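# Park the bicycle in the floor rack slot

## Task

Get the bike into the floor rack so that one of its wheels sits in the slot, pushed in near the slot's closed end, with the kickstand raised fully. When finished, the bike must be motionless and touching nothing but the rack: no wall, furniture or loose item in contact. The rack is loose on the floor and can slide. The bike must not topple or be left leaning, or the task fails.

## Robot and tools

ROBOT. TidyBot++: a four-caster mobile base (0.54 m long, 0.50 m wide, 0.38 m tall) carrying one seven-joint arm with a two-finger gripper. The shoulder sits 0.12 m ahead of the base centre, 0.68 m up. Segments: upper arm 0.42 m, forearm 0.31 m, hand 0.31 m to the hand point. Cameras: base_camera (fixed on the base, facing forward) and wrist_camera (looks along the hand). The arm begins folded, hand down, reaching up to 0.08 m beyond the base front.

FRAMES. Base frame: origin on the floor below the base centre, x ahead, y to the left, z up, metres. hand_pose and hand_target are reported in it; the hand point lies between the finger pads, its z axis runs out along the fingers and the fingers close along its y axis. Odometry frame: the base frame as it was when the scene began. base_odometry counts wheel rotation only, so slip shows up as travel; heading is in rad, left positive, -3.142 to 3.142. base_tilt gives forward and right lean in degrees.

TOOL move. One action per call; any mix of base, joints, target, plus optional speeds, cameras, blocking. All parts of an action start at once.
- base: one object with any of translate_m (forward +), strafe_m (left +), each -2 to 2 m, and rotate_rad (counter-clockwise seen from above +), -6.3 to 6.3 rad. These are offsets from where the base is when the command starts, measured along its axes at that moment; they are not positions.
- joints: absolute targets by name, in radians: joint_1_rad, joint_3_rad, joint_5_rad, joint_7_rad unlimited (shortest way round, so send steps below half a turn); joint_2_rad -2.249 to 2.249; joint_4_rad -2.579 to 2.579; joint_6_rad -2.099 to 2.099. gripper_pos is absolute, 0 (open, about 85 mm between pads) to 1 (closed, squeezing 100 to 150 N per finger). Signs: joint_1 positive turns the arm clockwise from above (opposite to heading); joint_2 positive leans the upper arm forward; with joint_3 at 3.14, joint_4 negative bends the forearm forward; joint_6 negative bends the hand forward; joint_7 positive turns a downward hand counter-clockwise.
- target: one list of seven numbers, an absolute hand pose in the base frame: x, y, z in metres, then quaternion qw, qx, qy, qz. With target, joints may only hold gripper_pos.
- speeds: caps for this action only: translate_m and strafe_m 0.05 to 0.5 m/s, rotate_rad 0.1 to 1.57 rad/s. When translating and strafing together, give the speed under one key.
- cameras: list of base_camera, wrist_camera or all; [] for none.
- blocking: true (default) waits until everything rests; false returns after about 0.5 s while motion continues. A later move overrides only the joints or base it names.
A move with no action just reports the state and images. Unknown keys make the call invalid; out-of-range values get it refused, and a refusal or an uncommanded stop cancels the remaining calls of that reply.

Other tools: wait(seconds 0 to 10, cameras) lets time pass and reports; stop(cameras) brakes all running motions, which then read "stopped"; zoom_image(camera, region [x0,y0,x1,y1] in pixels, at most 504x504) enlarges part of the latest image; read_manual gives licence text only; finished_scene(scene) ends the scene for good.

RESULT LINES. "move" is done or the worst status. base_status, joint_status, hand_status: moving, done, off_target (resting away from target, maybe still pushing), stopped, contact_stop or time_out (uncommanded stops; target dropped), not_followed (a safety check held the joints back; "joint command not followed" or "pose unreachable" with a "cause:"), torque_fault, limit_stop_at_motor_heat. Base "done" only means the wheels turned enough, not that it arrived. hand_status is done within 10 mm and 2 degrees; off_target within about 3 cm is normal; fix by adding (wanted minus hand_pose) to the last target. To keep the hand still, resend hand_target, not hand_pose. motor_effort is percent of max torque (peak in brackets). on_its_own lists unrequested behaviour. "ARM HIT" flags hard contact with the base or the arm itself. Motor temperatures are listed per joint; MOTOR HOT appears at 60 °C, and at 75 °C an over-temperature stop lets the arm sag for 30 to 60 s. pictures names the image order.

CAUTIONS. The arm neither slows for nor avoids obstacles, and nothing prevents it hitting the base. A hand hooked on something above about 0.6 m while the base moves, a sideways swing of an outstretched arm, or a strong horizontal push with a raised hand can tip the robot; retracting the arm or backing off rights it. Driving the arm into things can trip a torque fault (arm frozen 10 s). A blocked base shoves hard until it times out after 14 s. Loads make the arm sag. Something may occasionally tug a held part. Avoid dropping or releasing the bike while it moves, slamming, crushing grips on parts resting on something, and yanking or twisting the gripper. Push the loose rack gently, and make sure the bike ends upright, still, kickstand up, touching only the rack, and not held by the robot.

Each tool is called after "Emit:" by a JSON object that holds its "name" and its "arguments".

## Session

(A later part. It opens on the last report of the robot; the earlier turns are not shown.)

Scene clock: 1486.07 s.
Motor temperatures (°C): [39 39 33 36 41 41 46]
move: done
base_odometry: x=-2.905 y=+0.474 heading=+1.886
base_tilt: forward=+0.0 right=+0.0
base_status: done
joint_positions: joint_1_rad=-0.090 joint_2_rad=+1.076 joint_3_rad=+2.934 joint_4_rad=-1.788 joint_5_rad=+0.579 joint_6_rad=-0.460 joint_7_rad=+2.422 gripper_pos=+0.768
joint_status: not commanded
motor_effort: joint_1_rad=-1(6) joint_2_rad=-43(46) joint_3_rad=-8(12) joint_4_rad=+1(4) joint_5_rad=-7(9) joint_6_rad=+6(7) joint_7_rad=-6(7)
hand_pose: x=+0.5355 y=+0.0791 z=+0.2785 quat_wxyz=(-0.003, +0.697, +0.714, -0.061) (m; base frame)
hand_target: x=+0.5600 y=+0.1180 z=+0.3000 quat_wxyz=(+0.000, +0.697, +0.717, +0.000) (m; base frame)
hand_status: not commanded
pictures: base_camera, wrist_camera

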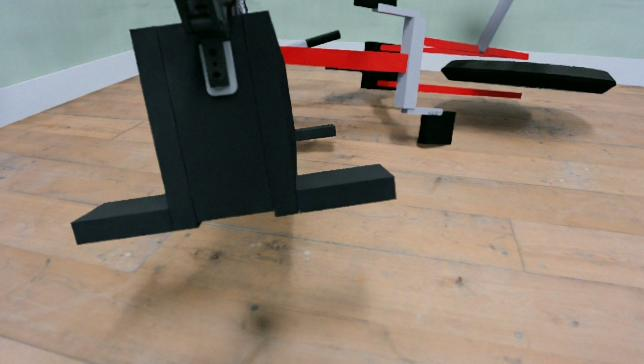

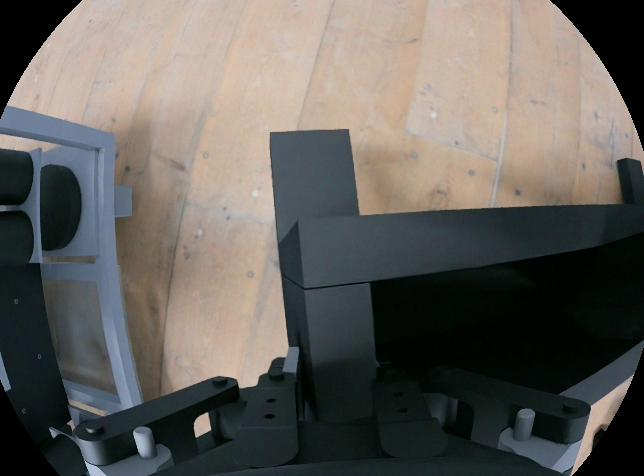

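Emit:
{"name": "move", "arguments": {"base": {"translate_m":-0.65}, "speeds": {"translate_m":0.12}}}

Scene clock: 1494.57 s.
Motor temperatures (°C): [39 39 33 36 41 41 46]
move: done
base_odometry: x=-2.704 y=-0.144 heading=+1.887
base_tilt: forward=+0.0 right=+0.0
base_status: done
joint_positions: joint_1_rad=-0.100 joint_2_rad=+1.081 joint_3_rad=+2.926 joint_4_rad=-1.786 joint_5_rad=+0.588 joint_6_rad=-0.459 joint_7_rad=+2.422 gripper_pos=+0.770
joint_status: not commanded
motor_effort: joint_1_rad=+1(4) joint_2_rad=-42(47) joint_3_rad=-6(11) joint_4_rad=+2(6) joint_5_rad=-8(10) joint_6_rad=+6(7) joint_7_rad=-7(9)
hand_pose: x=+0.5339 y=+0.0868 z=+0.2766 quat_wxyz=(-0.005, +0.690, +0.721, -0.059) (m; base frame)
hand_target: x=+0.5600 y=+0.1180 z=+0.3000 quat_wxyz=(+0.000, +0.697, +0.717, +0.000) (m; base frame)
hand_status: not commanded
pictures: base_camera, wrist_camera

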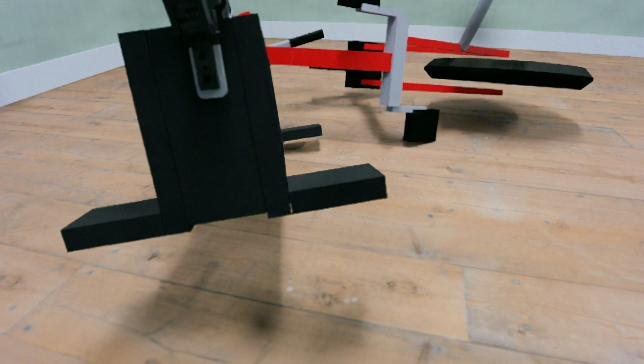

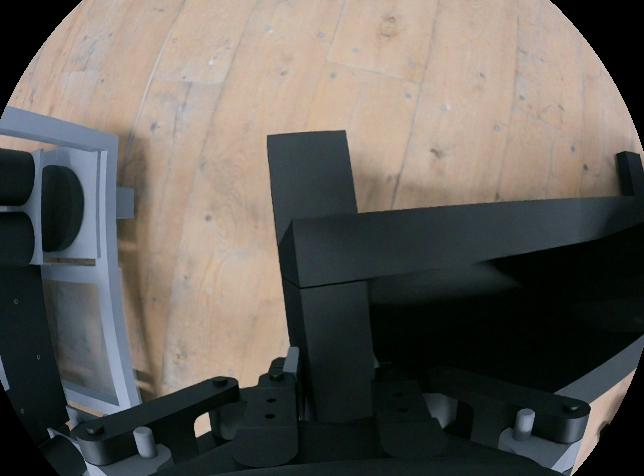

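Emit:
{"name": "move", "arguments": {"joints": {"gripper_pos":0.0}}}

Emit:
{"name": "move", "arguments": {"target": [0.55, 0.10, 0.50, 0, 0.6967, 0.7174, 0]}}

Emit:
{"name": "move", "arguments": {"base": {"translate_m":-0.25,"rotate_rad":-0.3}, "joints": {"joint_1_rad":0,"joint_2_rad":-0.35,"joint_3_rad":3.14,"joint_4_rad":-2.4,"joint_5_rad":0,"joint_6_rad":-0.35,"joint_7_rad":1.57}}}

Emit:
{"name": "zoom_image", "arguments": {"camera": "wrist_camera", "region": [60, 60, 560, 360]}}

Scene clock: 1510.77 s.
Motor temperatures (°C): [39 40 33 36 41 41 46]
move: done
base_odometry: x=-2.704 y=-0.144 heading=+1.887
base_tilt: forward=-0.1 right=+0.0
base_status: not commanded
joint_positions: joint_1_rad=-0.095 joint_2_rad=+1.031 joint_3_rad=+2.904 joint_4_rad=-1.787 joint_5_rad=+0.586 joint_6_rad=-0.427 joint_7_rad=+2.416 gripper_pos=+0.000
joint_status: all done
motor_effort: joint_1_rad=-1(4) joint_2_rad=-35(43) joint_3_rad=-3(7) joint_4_rad=+4(5) joint_5_rad=+0(8) joint_6_rad=-1(7) joint_7_rad=+0(7)
hand_pose: x=+0.5588 y=+0.1060 z=+0.2990 quat_wxyz=(+0.005, +0.692, +0.722, -0.018) (m; base frame)
hand_target: x=+0.5600 y=+0.1180 z=+0.3000 quat_wxyz=(+0.000, +0.697, +0.717, +0.000) (m; base frame)
hand_status: not commanded
pictures: base_camera, wrist_camera

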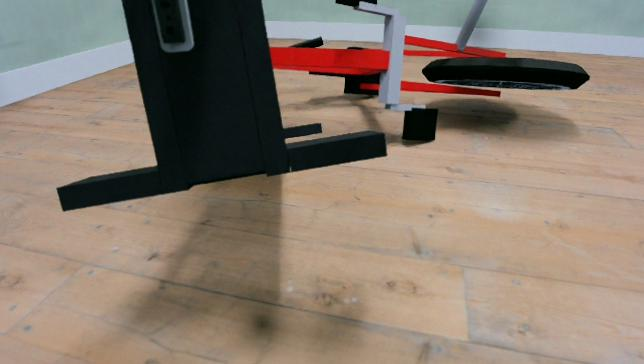

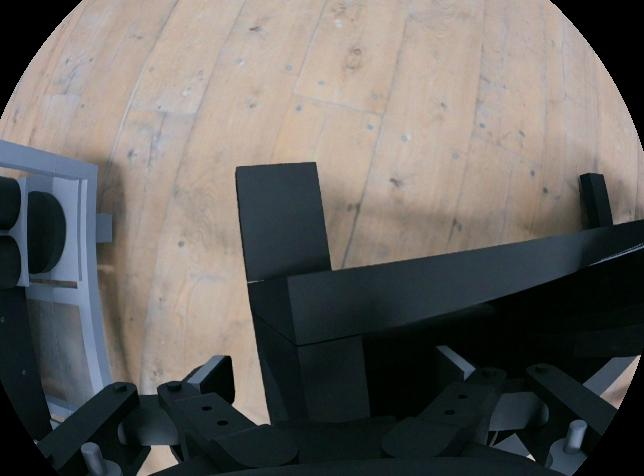

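Scene clock: 1512.37 s.
Motor temperatures (°C): [39 40 33 36 41 41 46]
move: off_target
base_odometry: x=-2.704 y=-0.144 heading=+1.887
base_tilt: forward=-0.1 right=+0.0
base_status: not commanded
joint_positions: joint_1_rad=+0.016 joint_2_rad=+0.620 joint_3_rad=+2.785 joint_4_rad=-1.787 joint_5_rad=+0.369 joint_6_rad=-0.715 joint_7_rad=+2.597 gripper_pos=+0.000
joint_status: not commanded
motor_effort: joint_1_rad=-1(2) joint_2_rad=-31(38) joint_3_rad=-3(3) joint_4_rad=+10(10) joint_5_rad=+0(1) joint_6_rad=+1(2) joint_7_rad=+0(0)
hand_pose: x=+0.5836 y=+0.0972 z=+0.4946 quat_wxyz=(+0.035, +0.707, +0.706, +0.027) (m; base frame)
hand_target: x=+0.5500 y=+0.1000 z=+0.5000 quat_wxyz=(+0.000, +0.697, +0.717, +0.000) (m; base frame)
hand_status: off_target (0.034 m and 5.4 deg from the pose sent, 0.201 m and 2.3 deg at the start)
pictures: base_camera, wrist_camera

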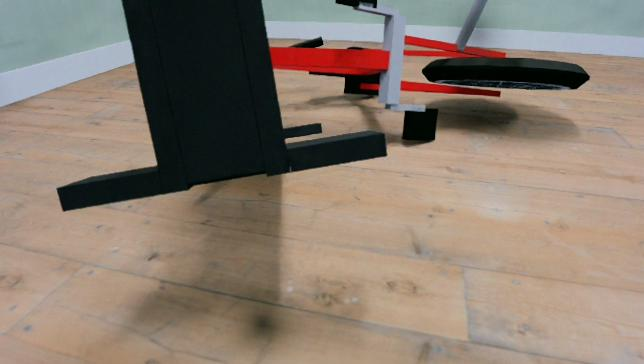

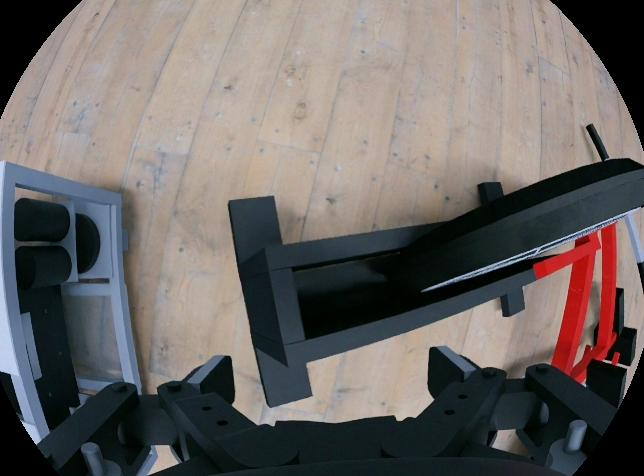

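Scene clock: 1514.93 s.
Motor temperatures (°C): [39 40 33 36 41 41 46]
move: done
base_odometry: x=-2.626 y=-0.381 heading=+1.586
base_tilt: forward=-0.1 right=+0.0
base_status: done
joint_positions: joint_1_rad=+0.013 joint_2_rad=-0.331 joint_3_rad=+3.121 joint_4_rad=-2.371 joint_5_rad=+0.074 joint_6_rad=-0.433 joint_7_rad=+1.650 gripper_pos=+0.000
joint_status: all done
motor_effort: joint_1_rad=+0(5) joint_2_rad=-5(33) joint_3_rad=+2(4) joint_4_rad=+17(17) joint_5_rad=+1(2) joint_6_rad=+6(7) joint_7_rad=+0(1)
hand_pose: x=+0.4555 y=-0.0060 z=+0.6935 quat_wxyz=(+0.041, +0.942, +0.068, +0.326) (m; base frame)
hand_target: x=+0.4639 y=+0.0019 z=+0.7026 quat_wxyz=(+0.000, +0.932, +0.000, +0.362) (m; base frame)
hand_status: not commanded
pictures: base_camera, wrist_camera

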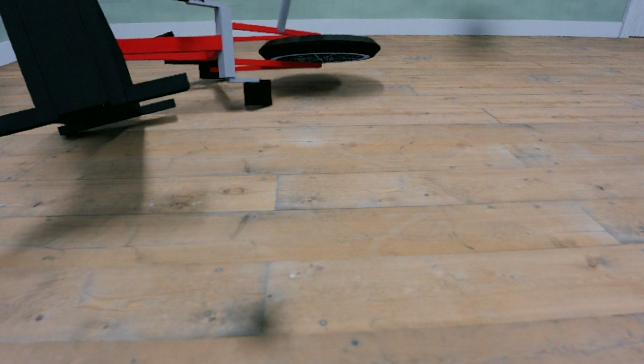

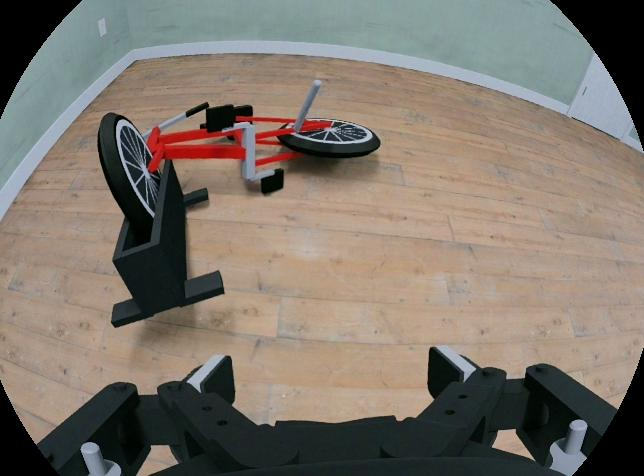

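Scaled by 1.008.

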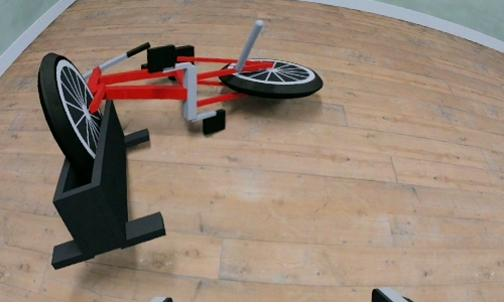

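Emit:
{"name": "move", "arguments": {"base": {"strafe_m":-0.9}, "cameras": []}}

Emit:
{"name": "move", "arguments": {"base": {"translate_m":1.95}, "cameras": []}}

Emit:
{"name": "move", "arguments": {"base": {"rotate_rad":2.2}}}

Emit:
{"name": "zoom_image", "arguments": {"camera": "wrist_camera", "region": [60, 60, 560, 360]}}

Scene clock: 1523.23 s.
Motor temperatures (°C): [39 39 33 36 41 41 46]
move: done
base_odometry: x=-1.726 y=-0.368 heading=+1.585
base_tilt: forward=-0.1 right=+0.1
base_status: done
joint_positions: joint_1_rad=+0.011 joint_2_rad=-0.332 joint_3_rad=+3.127 joint_4_rad=-2.371 joint_5_rad=+0.071 joint_6_rad=-0.431 joint_7_rad=+1.648 gripper_pos=+0.000
joint_status: not commanded
motor_effort: joint_1_rad=-1(1) joint_2_rad=-5(5) joint_3_rad=+2(4) joint_4_rad=+16(17) joint_5_rad=+0(1) joint_6_rad=+6(7) joint_7_rad=+0(0)
hand_pose: x=+0.4560 y=-0.0068 z=+0.6940 quat_wxyz=(+0.039, +0.942, +0.064, +0.328) (m; base frame)
hand_target: x=+0.4639 y=+0.0019 z=+0.7026 quat_wxyz=(+0.000, +0.932, +0.000, +0.362) (m; base frame)
hand_status: not commanded
pictures: none
No camera images: "cameras" was empty.

Scene clock: 1528.50 s.
Motor temperatures (°C): [39 39 33 36 41 41 46]
move: done
base_odometry: x=-1.754 y=+1.582 heading=+1.585
base_tilt: forward=-0.1 right=+0.0
base_status: done
joint_positions: joint_1_rad=+0.011 joint_2_rad=-0.336 joint_3_rad=+3.127 joint_4_rad=-2.374 joint_5_rad=+0.071 joint_6_rad=-0.427 joint_7_rad=+1.648 gripper_pos=+0.000
joint_status: not commanded
motor_effort: joint_1_rad=-1(1) joint_2_rad=-5(7) joint_3_rad=+2(3) joint_4_rad=+16(18) joint_5_rad=+0(1) joint_6_rad=+6(7) joint_7_rad=+0(0)
hand_pose: x=+0.4556 y=-0.0067 z=+0.6949 quat_wxyz=(+0.039, +0.941, +0.064, +0.330) (m; base frame)
hand_target: x=+0.4639 y=+0.0019 z=+0.7026 quat_wxyz=(+0.000, +0.932, +0.000, +0.362) (m; base frame)
hand_status: not commanded
pictures: none
No camera images: "cameras" was empty.

Scene clock: 1531.20 s.
Motor temperatures (°C): [39 39 33 36 41 41 46]
move: done
base_odometry: x=-1.754 y=+1.582 heading=-2.499
base_tilt: forward=-0.1 right=+0.0
base_status: done
joint_positions: joint_1_rad=+0.007 joint_2_rad=-0.336 joint_3_rad=+3.128 joint_4_rad=-2.374 joint_5_rad=+0.070 joint_6_rad=-0.426 joint_7_rad=+1.648 gripper_pos=+0.000
joint_status: not commanded
motor_effort: joint_1_rad=+0(2) joint_2_rad=-5(6) joint_3_rad=+2(3) joint_4_rad=+17(17) joint_5_rad=+1(1) joint_6_rad=+5(7) joint_7_rad=+0(0)
hand_pose: x=+0.4559 y=-0.0058 z=+0.6951 quat_wxyz=(+0.038, +0.941, +0.065, +0.331) (m; base frame)
hand_target: x=+0.4639 y=+0.0019 z=+0.7026 quat_wxyz=(+0.000, +0.932, +0.000, +0.362) (m; base frame)
hand_status: not commanded
pictures: base_camera, wrist_camera

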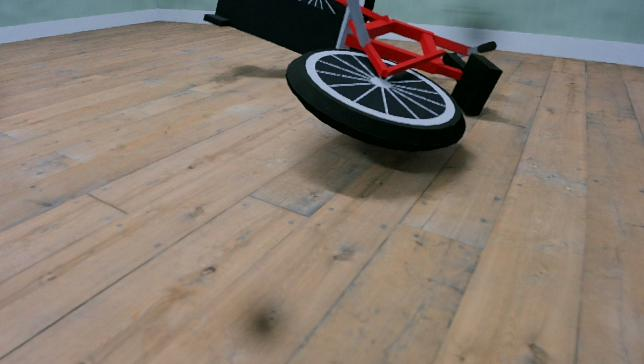

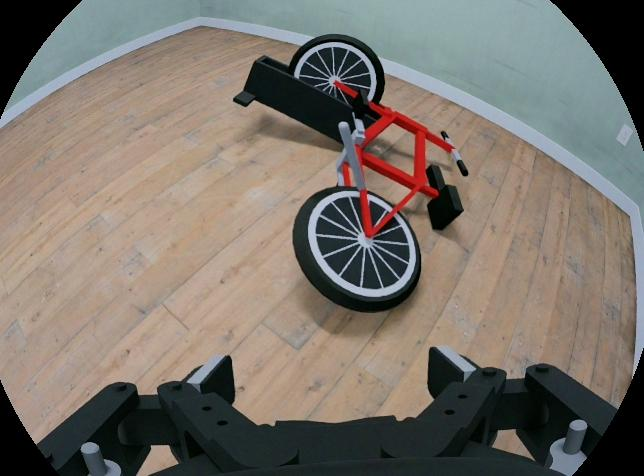

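Scaled by 1.008.

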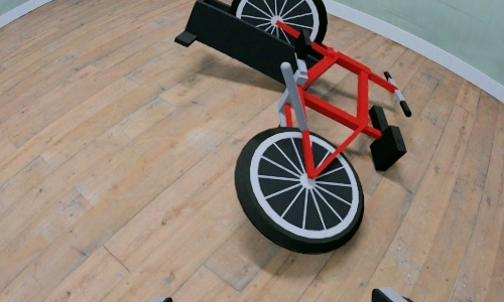

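Emit:
{"name": "move", "arguments": {"base": {"translate_m":1.164,"strafe_m":0.811}, "cameras": []}}

Emit:
{"name": "move", "arguments": {"base": {"rotate_rad":-1.434}}}

Emit:
{"name": "zoom_image", "arguments": {"camera": "wrist_camera", "region": [60, 60, 560, 360]}}

Scene clock: 1605.00 s.
Motor temperatures (°C): [39 38 33 36 41 41 46]
move: done
base_odometry: x=-2.199 y=+0.235 heading=-2.498
base_tilt: forward=-0.1 right=+0.0
base_status: done
joint_positions: joint_1_rad=+0.007 joint_2_rad=-0.338 joint_3_rad=+3.128 joint_4_rad=-2.375 joint_5_rad=+0.070 joint_6_rad=-0.426 joint_7_rad=+1.648 gripper_pos=+0.000
joint_status: not commanded
motor_effort: joint_1_rad=-1(2) joint_2_rad=-5(7) joint_3_rad=+2(3) joint_4_rad=+16(18) joint_5_rad=+0(1) joint_6_rad=+6(7) joint_7_rad=+0(0)
hand_pose: x=+0.4557 y=-0.0058 z=+0.6955 quat_wxyz=(+0.038, +0.940, +0.065, +0.332) (m; base frame)
hand_target: x=+0.4639 y=+0.0019 z=+0.7026 quat_wxyz=(+0.000, +0.932, +0.000, +0.362) (m; base frame)
hand_status: not commanded
pictures: none
No camera images: "cameras" was empty.

Scene clock: 1607.20 s.
Motor temperatures (°C): [39 38 33 36 41 41 46]
move: done
base_odometry: x=-2.199 y=+0.235 heading=+2.352
base_tilt: forward=-0.1 right=+0.0
base_status: done
joint_positions: joint_1_rad=+0.007 joint_2_rad=-0.338 joint_3_rad=+3.131 joint_4_rad=-2.375 joint_5_rad=+0.069 joint_6_rad=-0.426 joint_7_rad=+1.648 gripper_pos=+0.000
joint_status: not commanded
motor_effort: joint_1_rad=+0(2) joint_2_rad=-5(6) joint_3_rad=+1(3) joint_4_rad=+16(17) joint_5_rad=+0(1) joint_6_rad=+7(7) joint_7_rad=+0(0)
hand_pose: x=+0.4557 y=-0.0063 z=+0.6955 quat_wxyz=(+0.038, +0.940, +0.064, +0.332) (m; base frame)
hand_target: x=+0.4639 y=+0.0019 z=+0.7026 quat_wxyz=(+0.000, +0.932, +0.000, +0.362) (m; base frame)
hand_status: not commanded
pictures: base_camera, wrist_camera

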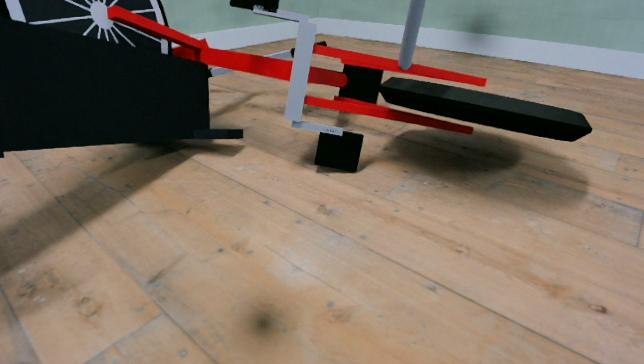

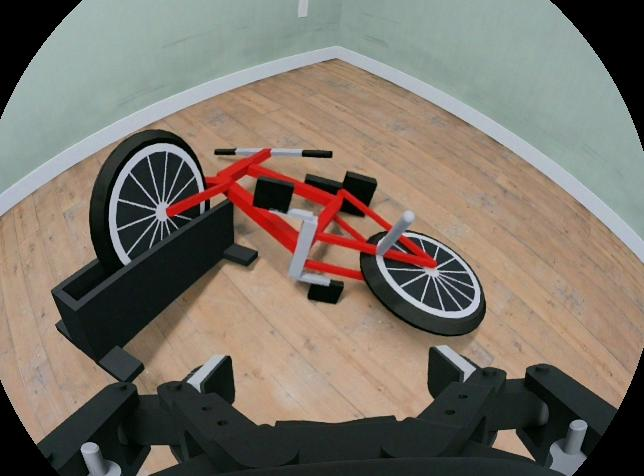

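Scaled by 1.008.

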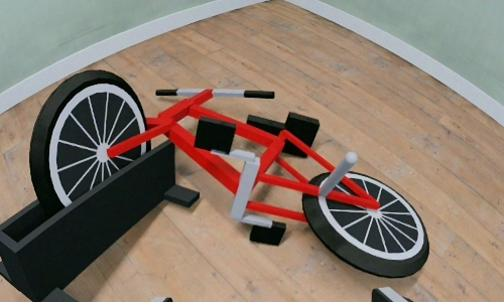

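Emit:
{"name": "move", "arguments": {"base": {"translate_m":0.42,"strafe_m":-0.065}, "speeds": {"translate_m":0.2}, "target": [0.66, 0.0, 0.42, 0, 0.9477, 0, 0.3193]}}

Emit:
{"name": "zoom_image", "arguments": {"camera": "wrist_camera", "region": [120, 100, 520, 400]}}

Scene clock: 1634.60 s.
Motor temperatures (°C): [39 38 33 36 41 41 46]
move: off_target
base_odometry: x=-2.449 y=+0.579 heading=+2.351
base_tilt: forward=-0.1 right=+0.0
base_status: done
joint_positions: joint_1_rad=+0.006 joint_2_rad=+0.781 joint_3_rad=+3.135 joint_4_rad=-2.197 joint_5_rad=+0.069 joint_6_rad=+0.400 joint_7_rad=+1.632 gripper_pos=+0.000
joint_status: not commanded
motor_effort: joint_1_rad=-1(1) joint_2_rad=-30(31) joint_3_rad=+0(2) joint_4_rad=+4(18) joint_5_rad=+0(1) joint_6_rad=+5(7) joint_7_rad=+0(0)
hand_pose: x=+0.6323 y=+0.0103 z=+0.4076 quat_wxyz=(+0.002, +0.959, +0.062, +0.278) (m; base frame)
hand_target: x=+0.6600 y=+0.0000 z=+0.4200 quat_wxyz=(+0.000, +0.948, +0.000, +0.319) (m; base frame)
hand_status: off_target (0.032 m and 8.7 deg from the pose sent, 0.343 m and 8.6 deg at the start)
pictures: base_camera, wrist_camera

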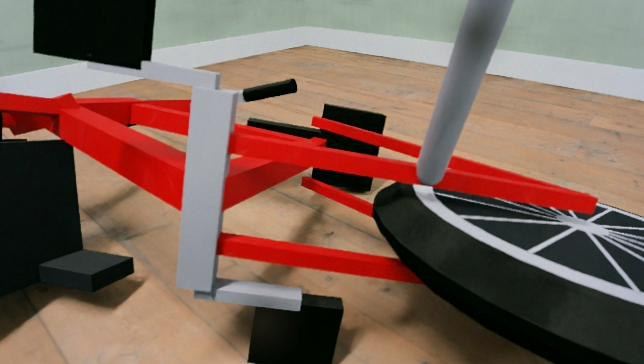

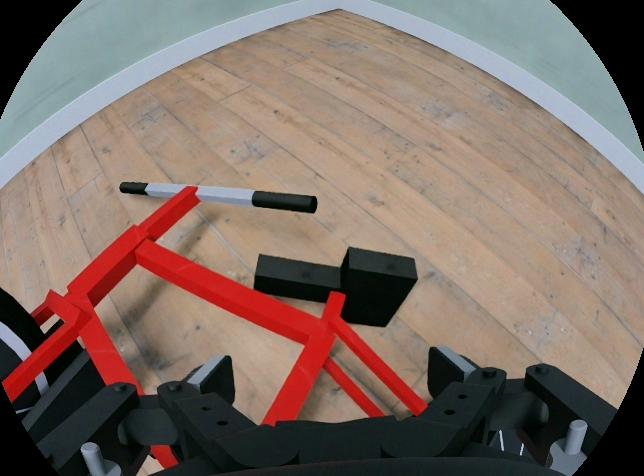

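Scaled by 1.260.

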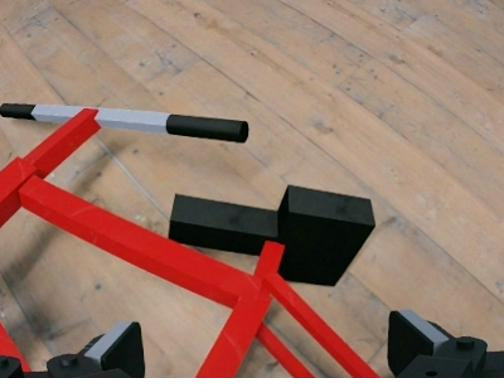

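Emit:
{"name": "move", "arguments": {"joints": {"joint_7_rad":-0.25}, "cameras": []}}

Emit:
{"name": "move", "arguments": {"target": [0.72, 0.06, 0.30, -0.1498, 0.5867, -0.7711, 0.1968]}}

Emit:
{"name": "zoom_image", "arguments": {"camera": "wrist_camera", "region": [120, 100, 520, 400]}}

Scene clock: 1691.73 s.
Motor temperatures (°C): [39 38 33 36 41 41 46]
move: done
base_odometry: x=-2.449 y=+0.579 heading=+2.351
base_tilt: forward=-0.1 right=+0.0
base_status: not commanded
joint_positions: joint_1_rad=+0.006 joint_2_rad=+0.781 joint_3_rad=+3.135 joint_4_rad=-2.197 joint_5_rad=+0.069 joint_6_rad=+0.400 joint_7_rad=-0.173 gripper_pos=+0.000
joint_status: all done
motor_effort: joint_1_rad=+0(1) joint_2_rad=-30(30) joint_3_rad=+1(2) joint_4_rad=+5(6) joint_5_rad=+0(1) joint_6_rad=+5(6) joint_7_rad=+0(1)
hand_pose: x=+0.6323 y=+0.0103 z=+0.4076 quat_wxyz=(-0.217, +0.643, -0.714, +0.174) (m; base frame)
hand_target: x=+0.6600 y=+0.0000 z=+0.4200 quat_wxyz=(-0.250, +0.588, -0.743, +0.198) (m; base frame)
hand_status: not commanded
pictures: none
No camera images: "cameras" was empty.

Scene clock: 1693.77 s.
Motor temperatures (°C): [39 38 33 36 41 41 46]
move: off_target
base_odometry: x=-2.449 y=+0.579 heading=+2.351
base_tilt: forward=-0.1 right=+0.0
base_status: not commanded
joint_positions: joint_1_rad=-0.214 joint_2_rad=+1.090 joint_3_rad=+3.138 joint_4_rad=-1.770 joint_5_rad=-0.899 joint_6_rad=+0.330 joint_7_rad=+0.439 gripper_pos=+0.000
joint_status: not commanded
motor_effort: joint_1_rad=-1(2) joint_2_rad=-38(39) joint_3_rad=+2(3) joint_4_rad=+6(7) joint_5_rad=+1(1) joint_6_rad=+4(6) joint_7_rad=+0(0)
hand_pose: x=+0.7242 y=+0.0539 z=+0.3089 quat_wxyz=(-0.161, +0.578, -0.770, +0.217) (m; base frame)
hand_target: x=+0.7200 y=+0.0600 z=+0.3000 quat_wxyz=(-0.150, +0.587, -0.771, +0.197) (m; base frame)
hand_status: off_target (0.012 m and 2.9 deg from the pose sent, 0.147 m and 12.3 deg at the start)
pictures: base_camera, wrist_camera

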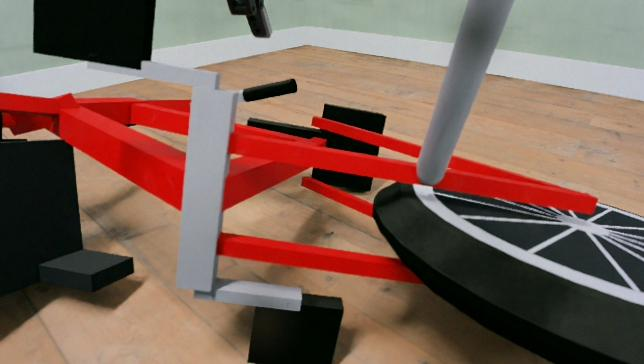

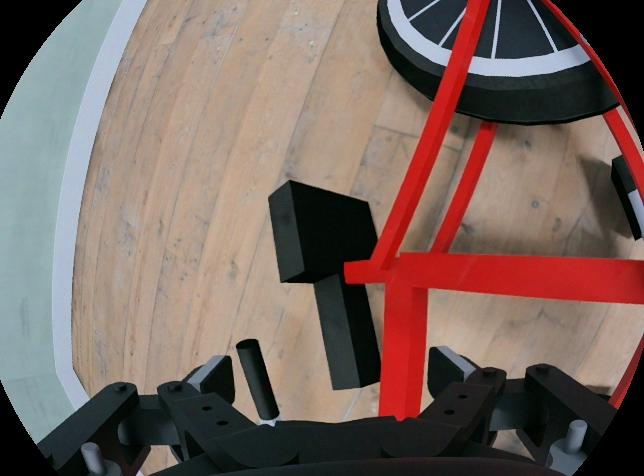

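Scaled by 1.260.

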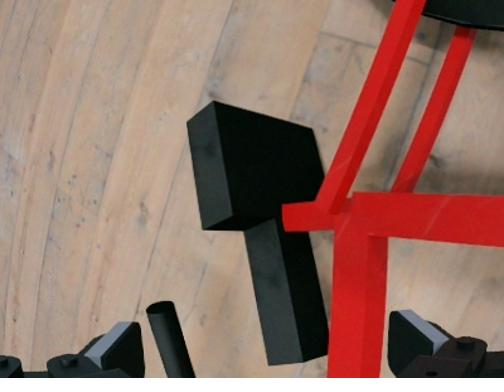

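Emit:
{"name": "move", "arguments": {}}

Scene clock: 1724.73 s.
Motor temperatures (°C): [39 38 33 36 41 41 46]
base_odometry: x=-2.449 y=+0.579 heading=+2.351
base_tilt: forward=-0.1 right=+0.0
base_status: not commanded
joint_positions: joint_1_rad=-0.214 joint_2_rad=+1.090 joint_3_rad=+3.138 joint_4_rad=-1.770 joint_5_rad=-0.901 joint_6_rad=+0.330 joint_7_rad=+0.441 gripper_pos=+0.000
joint_status: not commanded
motor_effort: joint_1_rad=-1(2) joint_2_rad=-38(39) joint_3_rad=+2(3) joint_4_rad=+5(7) joint_5_rad=+1(1) joint_6_rad=+4(6) joint_7_rad=+0(0)
hand_pose: x=+0.7242 y=+0.0538 z=+0.3089 quat_wxyz=(-0.161, +0.578, -0.770, +0.217) (m; base frame)
hand_target: x=+0.7200 y=+0.0600 z=+0.3000 quat_wxyz=(-0.150, +0.587, -0.771, +0.197) (m; base frame)
hand_status: off_target (0.012 m and 2.9 deg from the pose sent, 0.147 m and 12.3 deg at the start)
pictures: base_camera, wrist_camera

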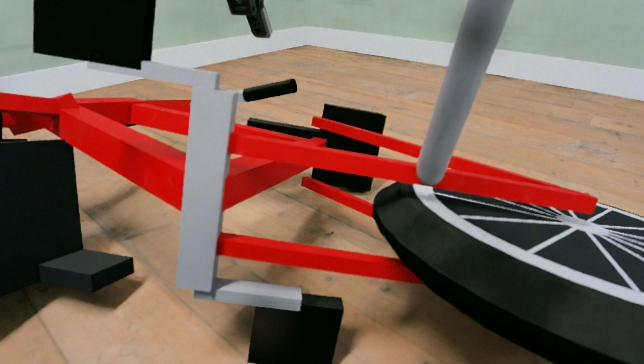

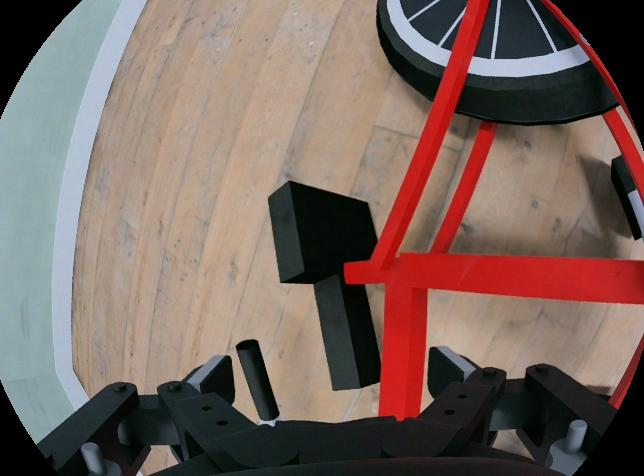

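Emit:
{"name": "zoom_image", "arguments": {"camera": "base_camera", "region": [340, 80, 540, 240]}}

Emit:
{"name": "zoom_image", "arguments": {"camera": "base_camera", "region": [100, 20, 400, 300]}}

Scaled by 2.520.

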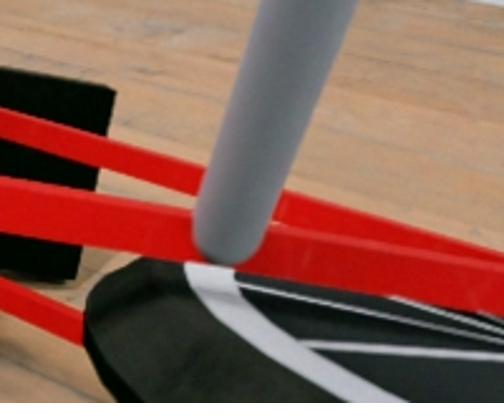

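Scaled by 1.680.

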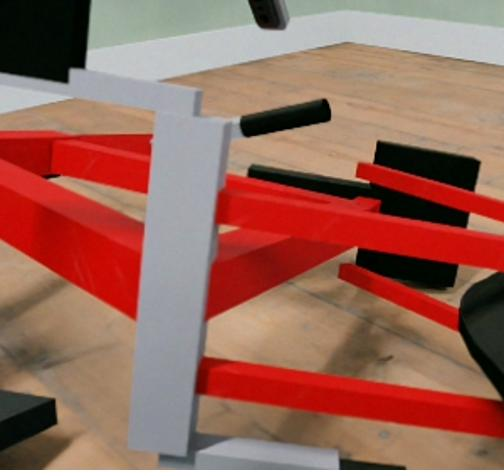

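Emit:
{"name": "move", "arguments": {"target": [0.62, 0.0, 0.55, 0, 1, 0, 0], "cameras": []}}

Emit:
{"name": "move", "arguments": {"target": [0.5, -0.08, 0.5, 0, 1, 0, 0], "joints": {"gripper_pos": 0.3}}}

Scene clock: 1755.50 s.
Motor temperatures (°C): [39 39 33 36 41 41 46]
move: off_target
base_odometry: x=-2.449 y=+0.579 heading=+2.351
base_tilt: forward=-0.1 right=+0.0
base_status: not commanded
joint_positions: joint_1_rad=-0.018 joint_2_rad=+0.611 joint_3_rad=+3.151 joint_4_rad=-1.568 joint_5_rad=-0.090 joint_6_rad=-0.925 joint_7_rad=+1.506 gripper_pos=+0.000
joint_status: not commanded
motor_effort: joint_1_rad=-1(2) joint_2_rad=-34(42) joint_3_rad=+1(2) joint_4_rad=+13(13) joint_5_rad=+0(1) joint_6_rad=+1(5) joint_7_rad=+0(0)
hand_pose: x=+0.6306 y=+0.0279 z=+0.5365 quat_wxyz=(-0.034, +0.998, -0.054, +0.018) (m; base frame)
hand_target: x=+0.6200 y=+0.0000 z=+0.5500 quat_wxyz=(+0.000, +1.000, +0.000, +0.000) (m; base frame)
hand_status: off_target (0.033 m and 7.6 deg from the pose sent, 0.268 m and 109.4 deg at the start)
pictures: none
No camera images: "cameras" was empty.

Scene clock: 1757.13 s.
Motor temperatures (°C): [39 39 33 36 41 41 46]
move: off_target
base_odometry: x=-2.449 y=+0.579 heading=+2.351
base_tilt: forward=+0.0 right=+0.0
base_status: not commanded
joint_positions: joint_1_rad=+0.188 joint_2_rad=+0.500 joint_3_rad=+3.151 joint_4_rad=-1.962 joint_5_rad=-0.082 joint_6_rad=-0.756 joint_7_rad=+1.712 gripper_pos=+0.300
joint_status: all done
motor_effort: joint_1_rad=+0(2) joint_2_rad=-26(34) joint_3_rad=+1(2) joint_4_rad=+9(13) joint_5_rad=+0(0) joint_6_rad=-1(1) joint_7_rad=+0(0)
hand_pose: x=+0.4914 y=-0.0556 z=+0.4964 quat_wxyz=(-0.031, +0.997, -0.059, -0.034) (m; base frame)
hand_target: x=+0.5000 y=-0.0800 z=+0.5000 quat_wxyz=(+0.000, +1.000, +0.000, +0.000) (m; base frame)
hand_status: off_target (0.026 m and 8.5 deg from the pose sent, 0.173 m and 7.6 deg at the start)
pictures: base_camera, wrist_camera

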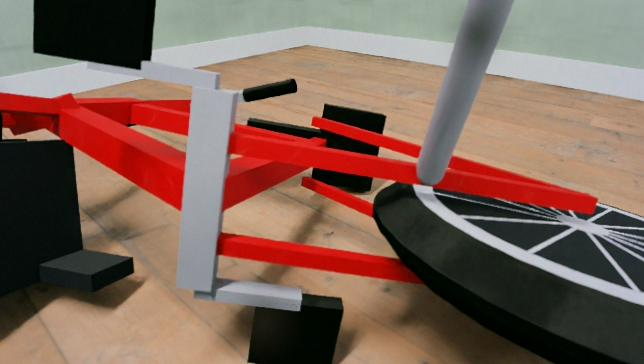

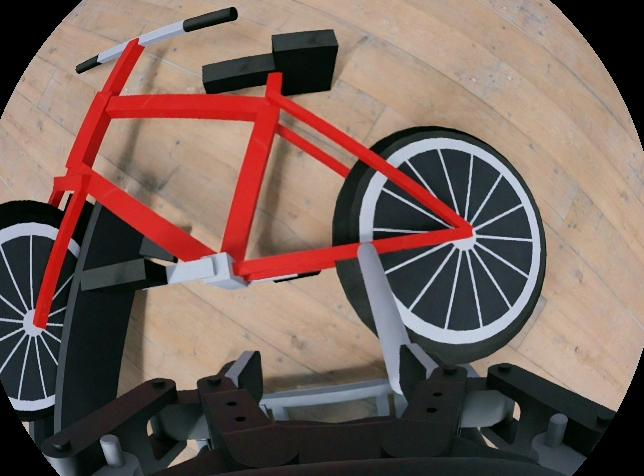

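Emit:
{"name": "move", "arguments": {"target": [0.43, -0.13, 0.46, 0, 1, 0, 0]}}

Scene clock: 1773.67 s.
Motor temperatures (°C): [39 39 33 36 41 41 46]
move: off_target
base_odometry: x=-2.449 y=+0.579 heading=+2.351
base_tilt: forward=+0.0 right=+0.0
base_status: not commanded
joint_positions: joint_1_rad=+0.410 joint_2_rad=+0.500 joint_3_rad=+3.136 joint_4_rad=-2.167 joint_5_rad=-0.047 joint_6_rad=-0.537 joint_7_rad=+1.866 gripper_pos=+0.300
joint_status: not commanded
motor_effort: joint_1_rad=+0(3) joint_2_rad=-24(26) joint_3_rad=+2(3) joint_4_rad=+6(9) joint_5_rad=+0(0) joint_6_rad=-1(2) joint_7_rad=+0(0)
hand_pose: x=+0.4225 y=-0.1199 z=+0.4608 quat_wxyz=(-0.023, +0.997, -0.076, -0.025) (m; base frame)
hand_target: x=+0.4300 y=-0.1300 z=+0.4600 quat_wxyz=(+0.000, +1.000, +0.000, +0.000) (m; base frame)
hand_status: off_target (0.013 m and 9.5 deg from the pose sent, 0.103 m and 8.5 deg at the start)
pictures: base_camera, wrist_camera

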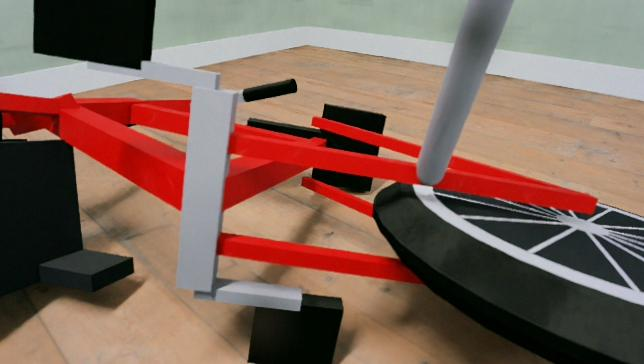

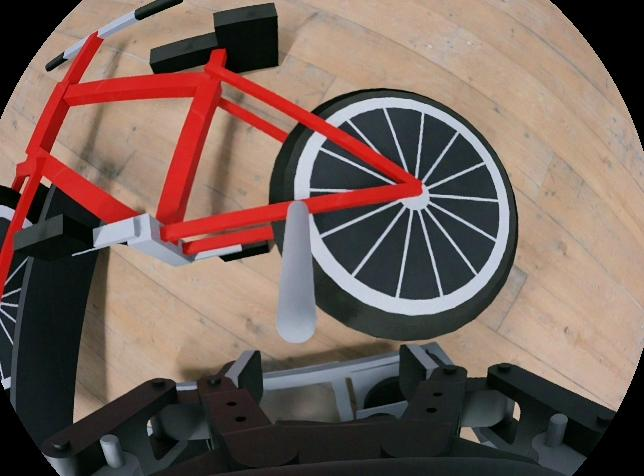

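Emit:
{"name": "move", "arguments": {"target": [0.44, -0.113, 0.40, 0, 1, 0, 0], "cameras": ["wrist_camera"]}}

Emit:
{"name": "move", "arguments": {"target": [0.44, -0.113, 0.345, 0, 1, 0, 0]}}

Scene clock: 1782.10 s.
Motor temperatures (°C): [39 39 33 36 41 41 46]
move: off_target
base_odometry: x=-2.449 y=+0.579 heading=+2.351
base_tilt: forward=-0.1 right=+0.0
base_status: not commanded
joint_positions: joint_1_rad=+0.383 joint_2_rad=+0.654 joint_3_rad=+3.118 joint_4_rad=-2.189 joint_5_rad=+0.023 joint_6_rad=-0.346 joint_7_rad=+1.867 gripper_pos=+0.300
joint_status: not commanded
motor_effort: joint_1_rad=-1(1) joint_2_rad=-26(27) joint_3_rad=+1(1) joint_4_rad=+3(7) joint_5_rad=+1(1) joint_6_rad=+0(1) joint_7_rad=+0(0)
hand_pose: x=+0.4320 y=-0.1161 z=+0.4045 quat_wxyz=(-0.011, +0.999, -0.023, -0.021) (m; base frame)
hand_target: x=+0.4400 y=-0.1130 z=+0.4000 quat_wxyz=(+0.000, +1.000, +0.000, +0.000) (m; base frame)
hand_status: off_target (0.010 m and 3.8 deg from the pose sent, 0.064 m and 9.5 deg at the start)
pictures: wrist_camera

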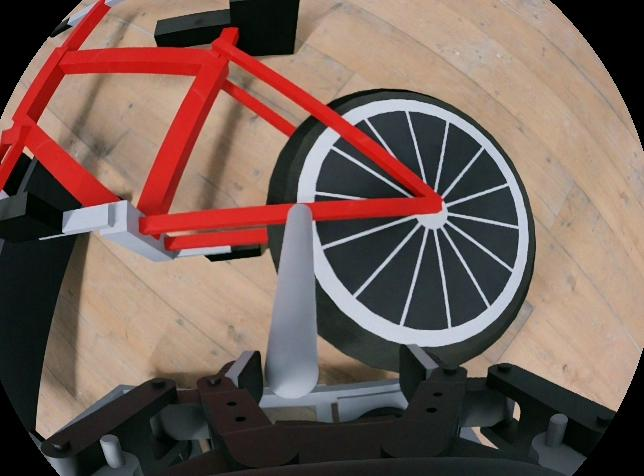

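Scene clock: 1783.27 s.
Motor temperatures (°C): [39 39 33 36 41 41 46]
move: off_target
base_odometry: x=-2.449 y=+0.579 heading=+2.351
base_tilt: forward=-0.1 right=+0.1
base_status: not commanded
joint_positions: joint_1_rad=+0.364 joint_2_rad=+0.800 joint_3_rad=+3.116 joint_4_rad=-2.194 joint_5_rad=+0.078 joint_6_rad=-0.195 joint_7_rad=+1.841 gripper_pos=+0.300
joint_status: not commanded
motor_effort: joint_1_rad=+0(2) joint_2_rad=-24(28) joint_3_rad=+1(5) joint_4_rad=+2(4) joint_5_rad=+0(2) joint_6_rad=+2(2) joint_7_rad=+0(0)
hand_pose: x=+0.4333 y=-0.1104 z=+0.3533 quat_wxyz=(-0.009, +1.000, +0.001, -0.022) (m; base frame)
hand_target: x=+0.4400 y=-0.1130 z=+0.3450 quat_wxyz=(+0.000, +1.000, +0.000, +0.000) (m; base frame)
hand_status: off_target (0.011 m and 2.7 deg from the pose sent, 0.060 m and 3.8 deg at the start)
pictures: base_camera, wrist_camera

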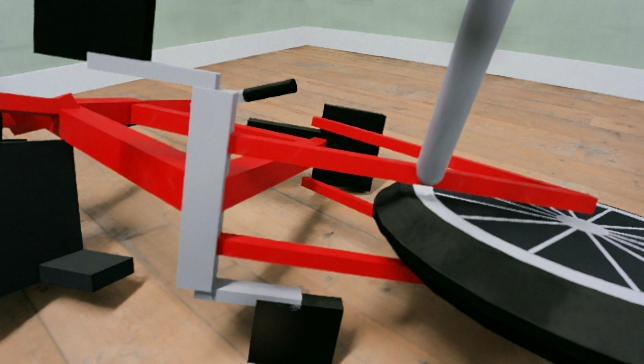

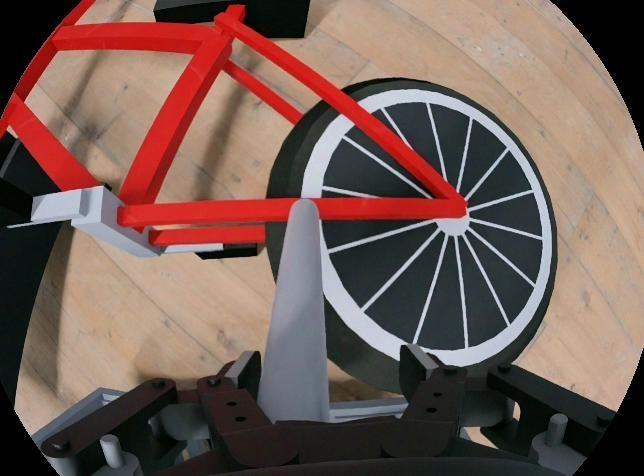

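Emit:
{"name": "move", "arguments": {"target": [0.44, -0.113, 0.325, 0, 1, 0, 0], "joints": {"gripper_pos": 0.55}, "cameras": []}}

Emit:
{"name": "move", "arguments": {"target": [0.44, -0.163, 0.325, 0, 1, 0, 0]}}

Scene clock: 1789.73 s.
Motor temperatures (°C): [39 39 33 36 41 41 46]
move: off_target
base_odometry: x=-2.449 y=+0.579 heading=+2.351
base_tilt: forward=-0.1 right=+0.0
base_status: not commanded
joint_positions: joint_1_rad=+0.346 joint_2_rad=+0.801 joint_3_rad=+3.113 joint_4_rad=-2.205 joint_5_rad=+0.086 joint_6_rad=-0.173 joint_7_rad=+1.831 gripper_pos=+0.549
joint_status: all done
motor_effort: joint_1_rad=+1(3) joint_2_rad=-11(24) joint_3_rad=+4(5) joint_4_rad=+5(6) joint_5_rad=+1(1) joint_6_rad=+5(6) joint_7_rad=+0(0)
hand_pose: x=+0.4353 y=-0.1034 z=+0.3526 quat_wxyz=(-0.009, +1.000, +0.009, -0.016) (m; base frame)
hand_target: x=+0.4400 y=-0.1130 z=+0.3250 quat_wxyz=(+0.000, +1.000, +0.000, +0.000) (m; base frame)
hand_status: off_target (0.030 m and 2.4 deg from the pose sent, 0.029 m and 2.7 deg at the start)
pictures: none
No camera images: "cameras" was empty.

Scene clock: 1790.77 s.
Motor temperatures (°C): [39 39 33 36 41 41 46]
move: off_target
base_odometry: x=-2.449 y=+0.579 heading=+2.351
base_tilt: forward=+0.0 right=+0.0
base_status: not commanded
joint_positions: joint_1_rad=+0.472 joint_2_rad=+0.822 joint_3_rad=+3.094 joint_4_rad=-2.175 joint_5_rad=+0.134 joint_6_rad=-0.173 joint_7_rad=+1.831 gripper_pos=+0.550
joint_status: not commanded
motor_effort: joint_1_rad=+3(5) joint_2_rad=-19(20) joint_3_rad=+5(8) joint_4_rad=+3(5) joint_5_rad=+1(2) joint_6_rad=+2(6) joint_7_rad=-1(1)
hand_pose: x=+0.4338 y=-0.1416 z=+0.3465 quat_wxyz=(-0.011, +1.000, -0.023, -0.010) (m; base frame)
hand_target: x=+0.4400 y=-0.1630 z=+0.3250 quat_wxyz=(+0.000, +1.000, +0.000, +0.000) (m; base frame)
hand_status: off_target (0.031 m and 3.1 deg from the pose sent, 0.066 m and 2.4 deg at the start)
pictures: base_camera, wrist_camera

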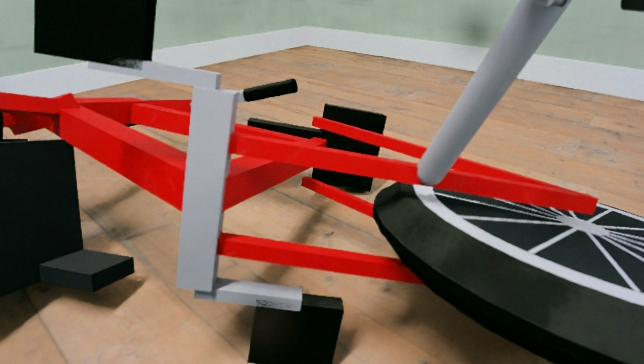

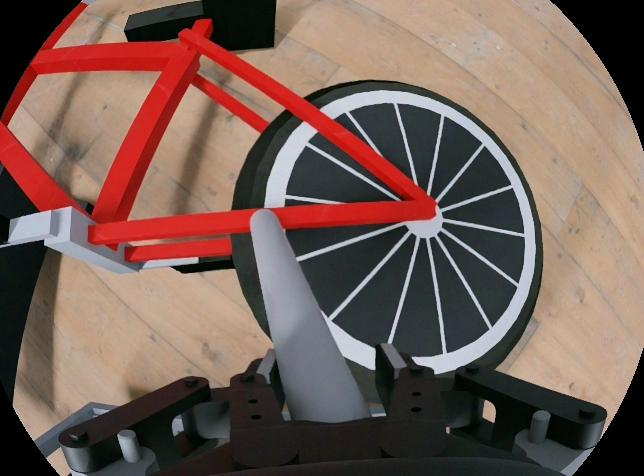

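Emit:
{"name": "move", "arguments": {"target": [0.47, -0.205, 0.345, 0, 1, 0, 0], "cameras": ["wrist_camera"]}}

Emit:
{"name": "move", "arguments": {"target": [0.52, -0.25, 0.335, 0, 1, 0, 0]}}

Scene clock: 1799.87 s.
Motor temperatures (°C): [39 39 33 36 41 41 46]
move: off_target
base_odometry: x=-2.449 y=+0.579 heading=+2.351
base_tilt: forward=-0.1 right=+0.1
base_status: not commanded
joint_positions: joint_1_rad=+0.553 joint_2_rad=+0.864 joint_3_rad=+3.079 joint_4_rad=-2.075 joint_5_rad=+0.135 joint_6_rad=-0.281 joint_7_rad=+1.880 gripper_pos=+0.550
joint_status: not commanded
motor_effort: joint_1_rad=+1(3) joint_2_rad=-33(33) joint_3_rad=+2(7) joint_4_rad=+11(11) joint_5_rad=+0(1) joint_6_rad=+8(9) joint_7_rad=-1(1)
hand_pose: x=+0.4348 y=-0.1708 z=+0.3375 quat_wxyz=(-0.022, +0.999, -0.035, -0.031) (m; base frame)
hand_target: x=+0.4700 y=-0.2050 z=+0.3450 quat_wxyz=(+0.000, +1.000, +0.000, +0.000) (m; base frame)
hand_status: off_target (0.050 m and 6.0 deg from the pose sent, 0.073 m and 3.1 deg at the start)
pictures: wrist_camera

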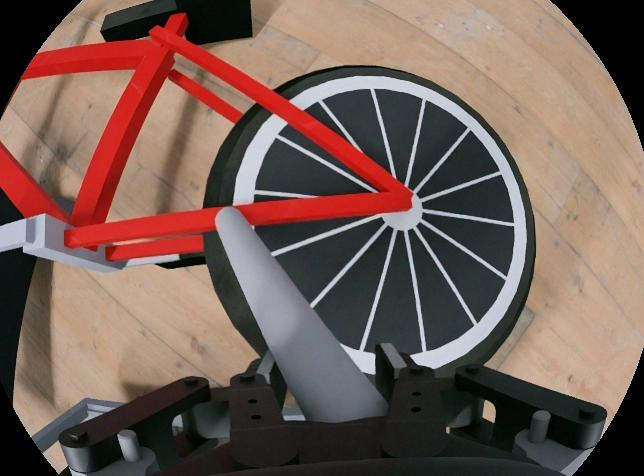

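Scene clock: 1801.20 s.
Motor temperatures (°C): [39 39 33 36 41 41 46]
move: off_target
base_odometry: x=-2.449 y=+0.579 heading=+2.351
base_tilt: forward=+0.0 right=+0.0
base_status: not commanded
joint_positions: joint_1_rad=+0.594 joint_2_rad=+0.956 joint_3_rad=+3.079 joint_4_rad=-1.823 joint_5_rad=+0.135 joint_6_rad=-0.440 joint_7_rad=+1.951 gripper_pos=+0.550
joint_status: not commanded
motor_effort: joint_1_rad=-1(2) joint_2_rad=-39(40) joint_3_rad=+0(3) joint_4_rad=+10(17) joint_5_rad=+0(1) joint_6_rad=+5(14) joint_7_rad=-1(2)
hand_pose: x=+0.4866 y=-0.2269 z=+0.3212 quat_wxyz=(-0.016, +0.999, -0.026, -0.033) (m; base frame)
hand_target: x=+0.5200 y=-0.2500 z=+0.3350 quat_wxyz=(+0.000, +1.000, +0.000, +0.000) (m; base frame)
hand_status: off_target (0.043 m and 5.1 deg from the pose sent, 0.116 m and 6.0 deg at the start)
pictures: base_camera, wrist_camera

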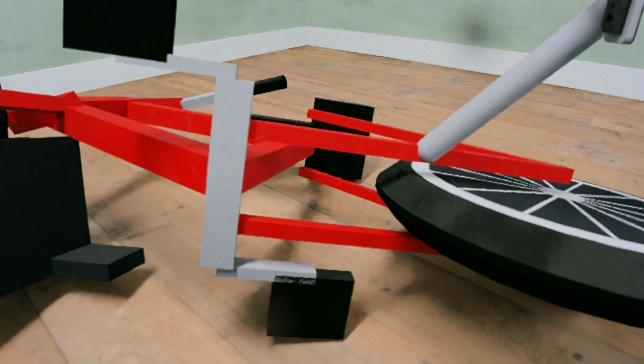

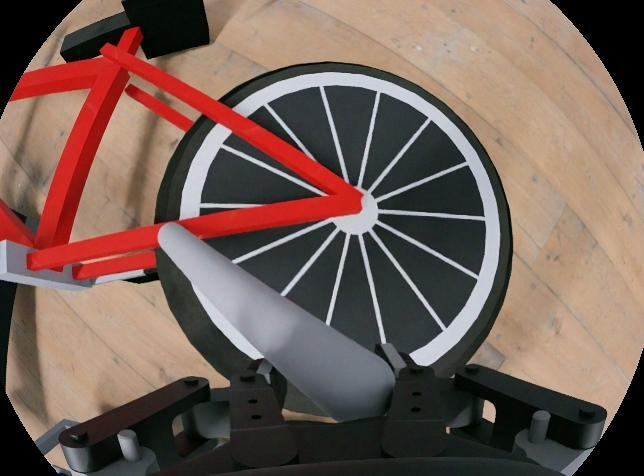

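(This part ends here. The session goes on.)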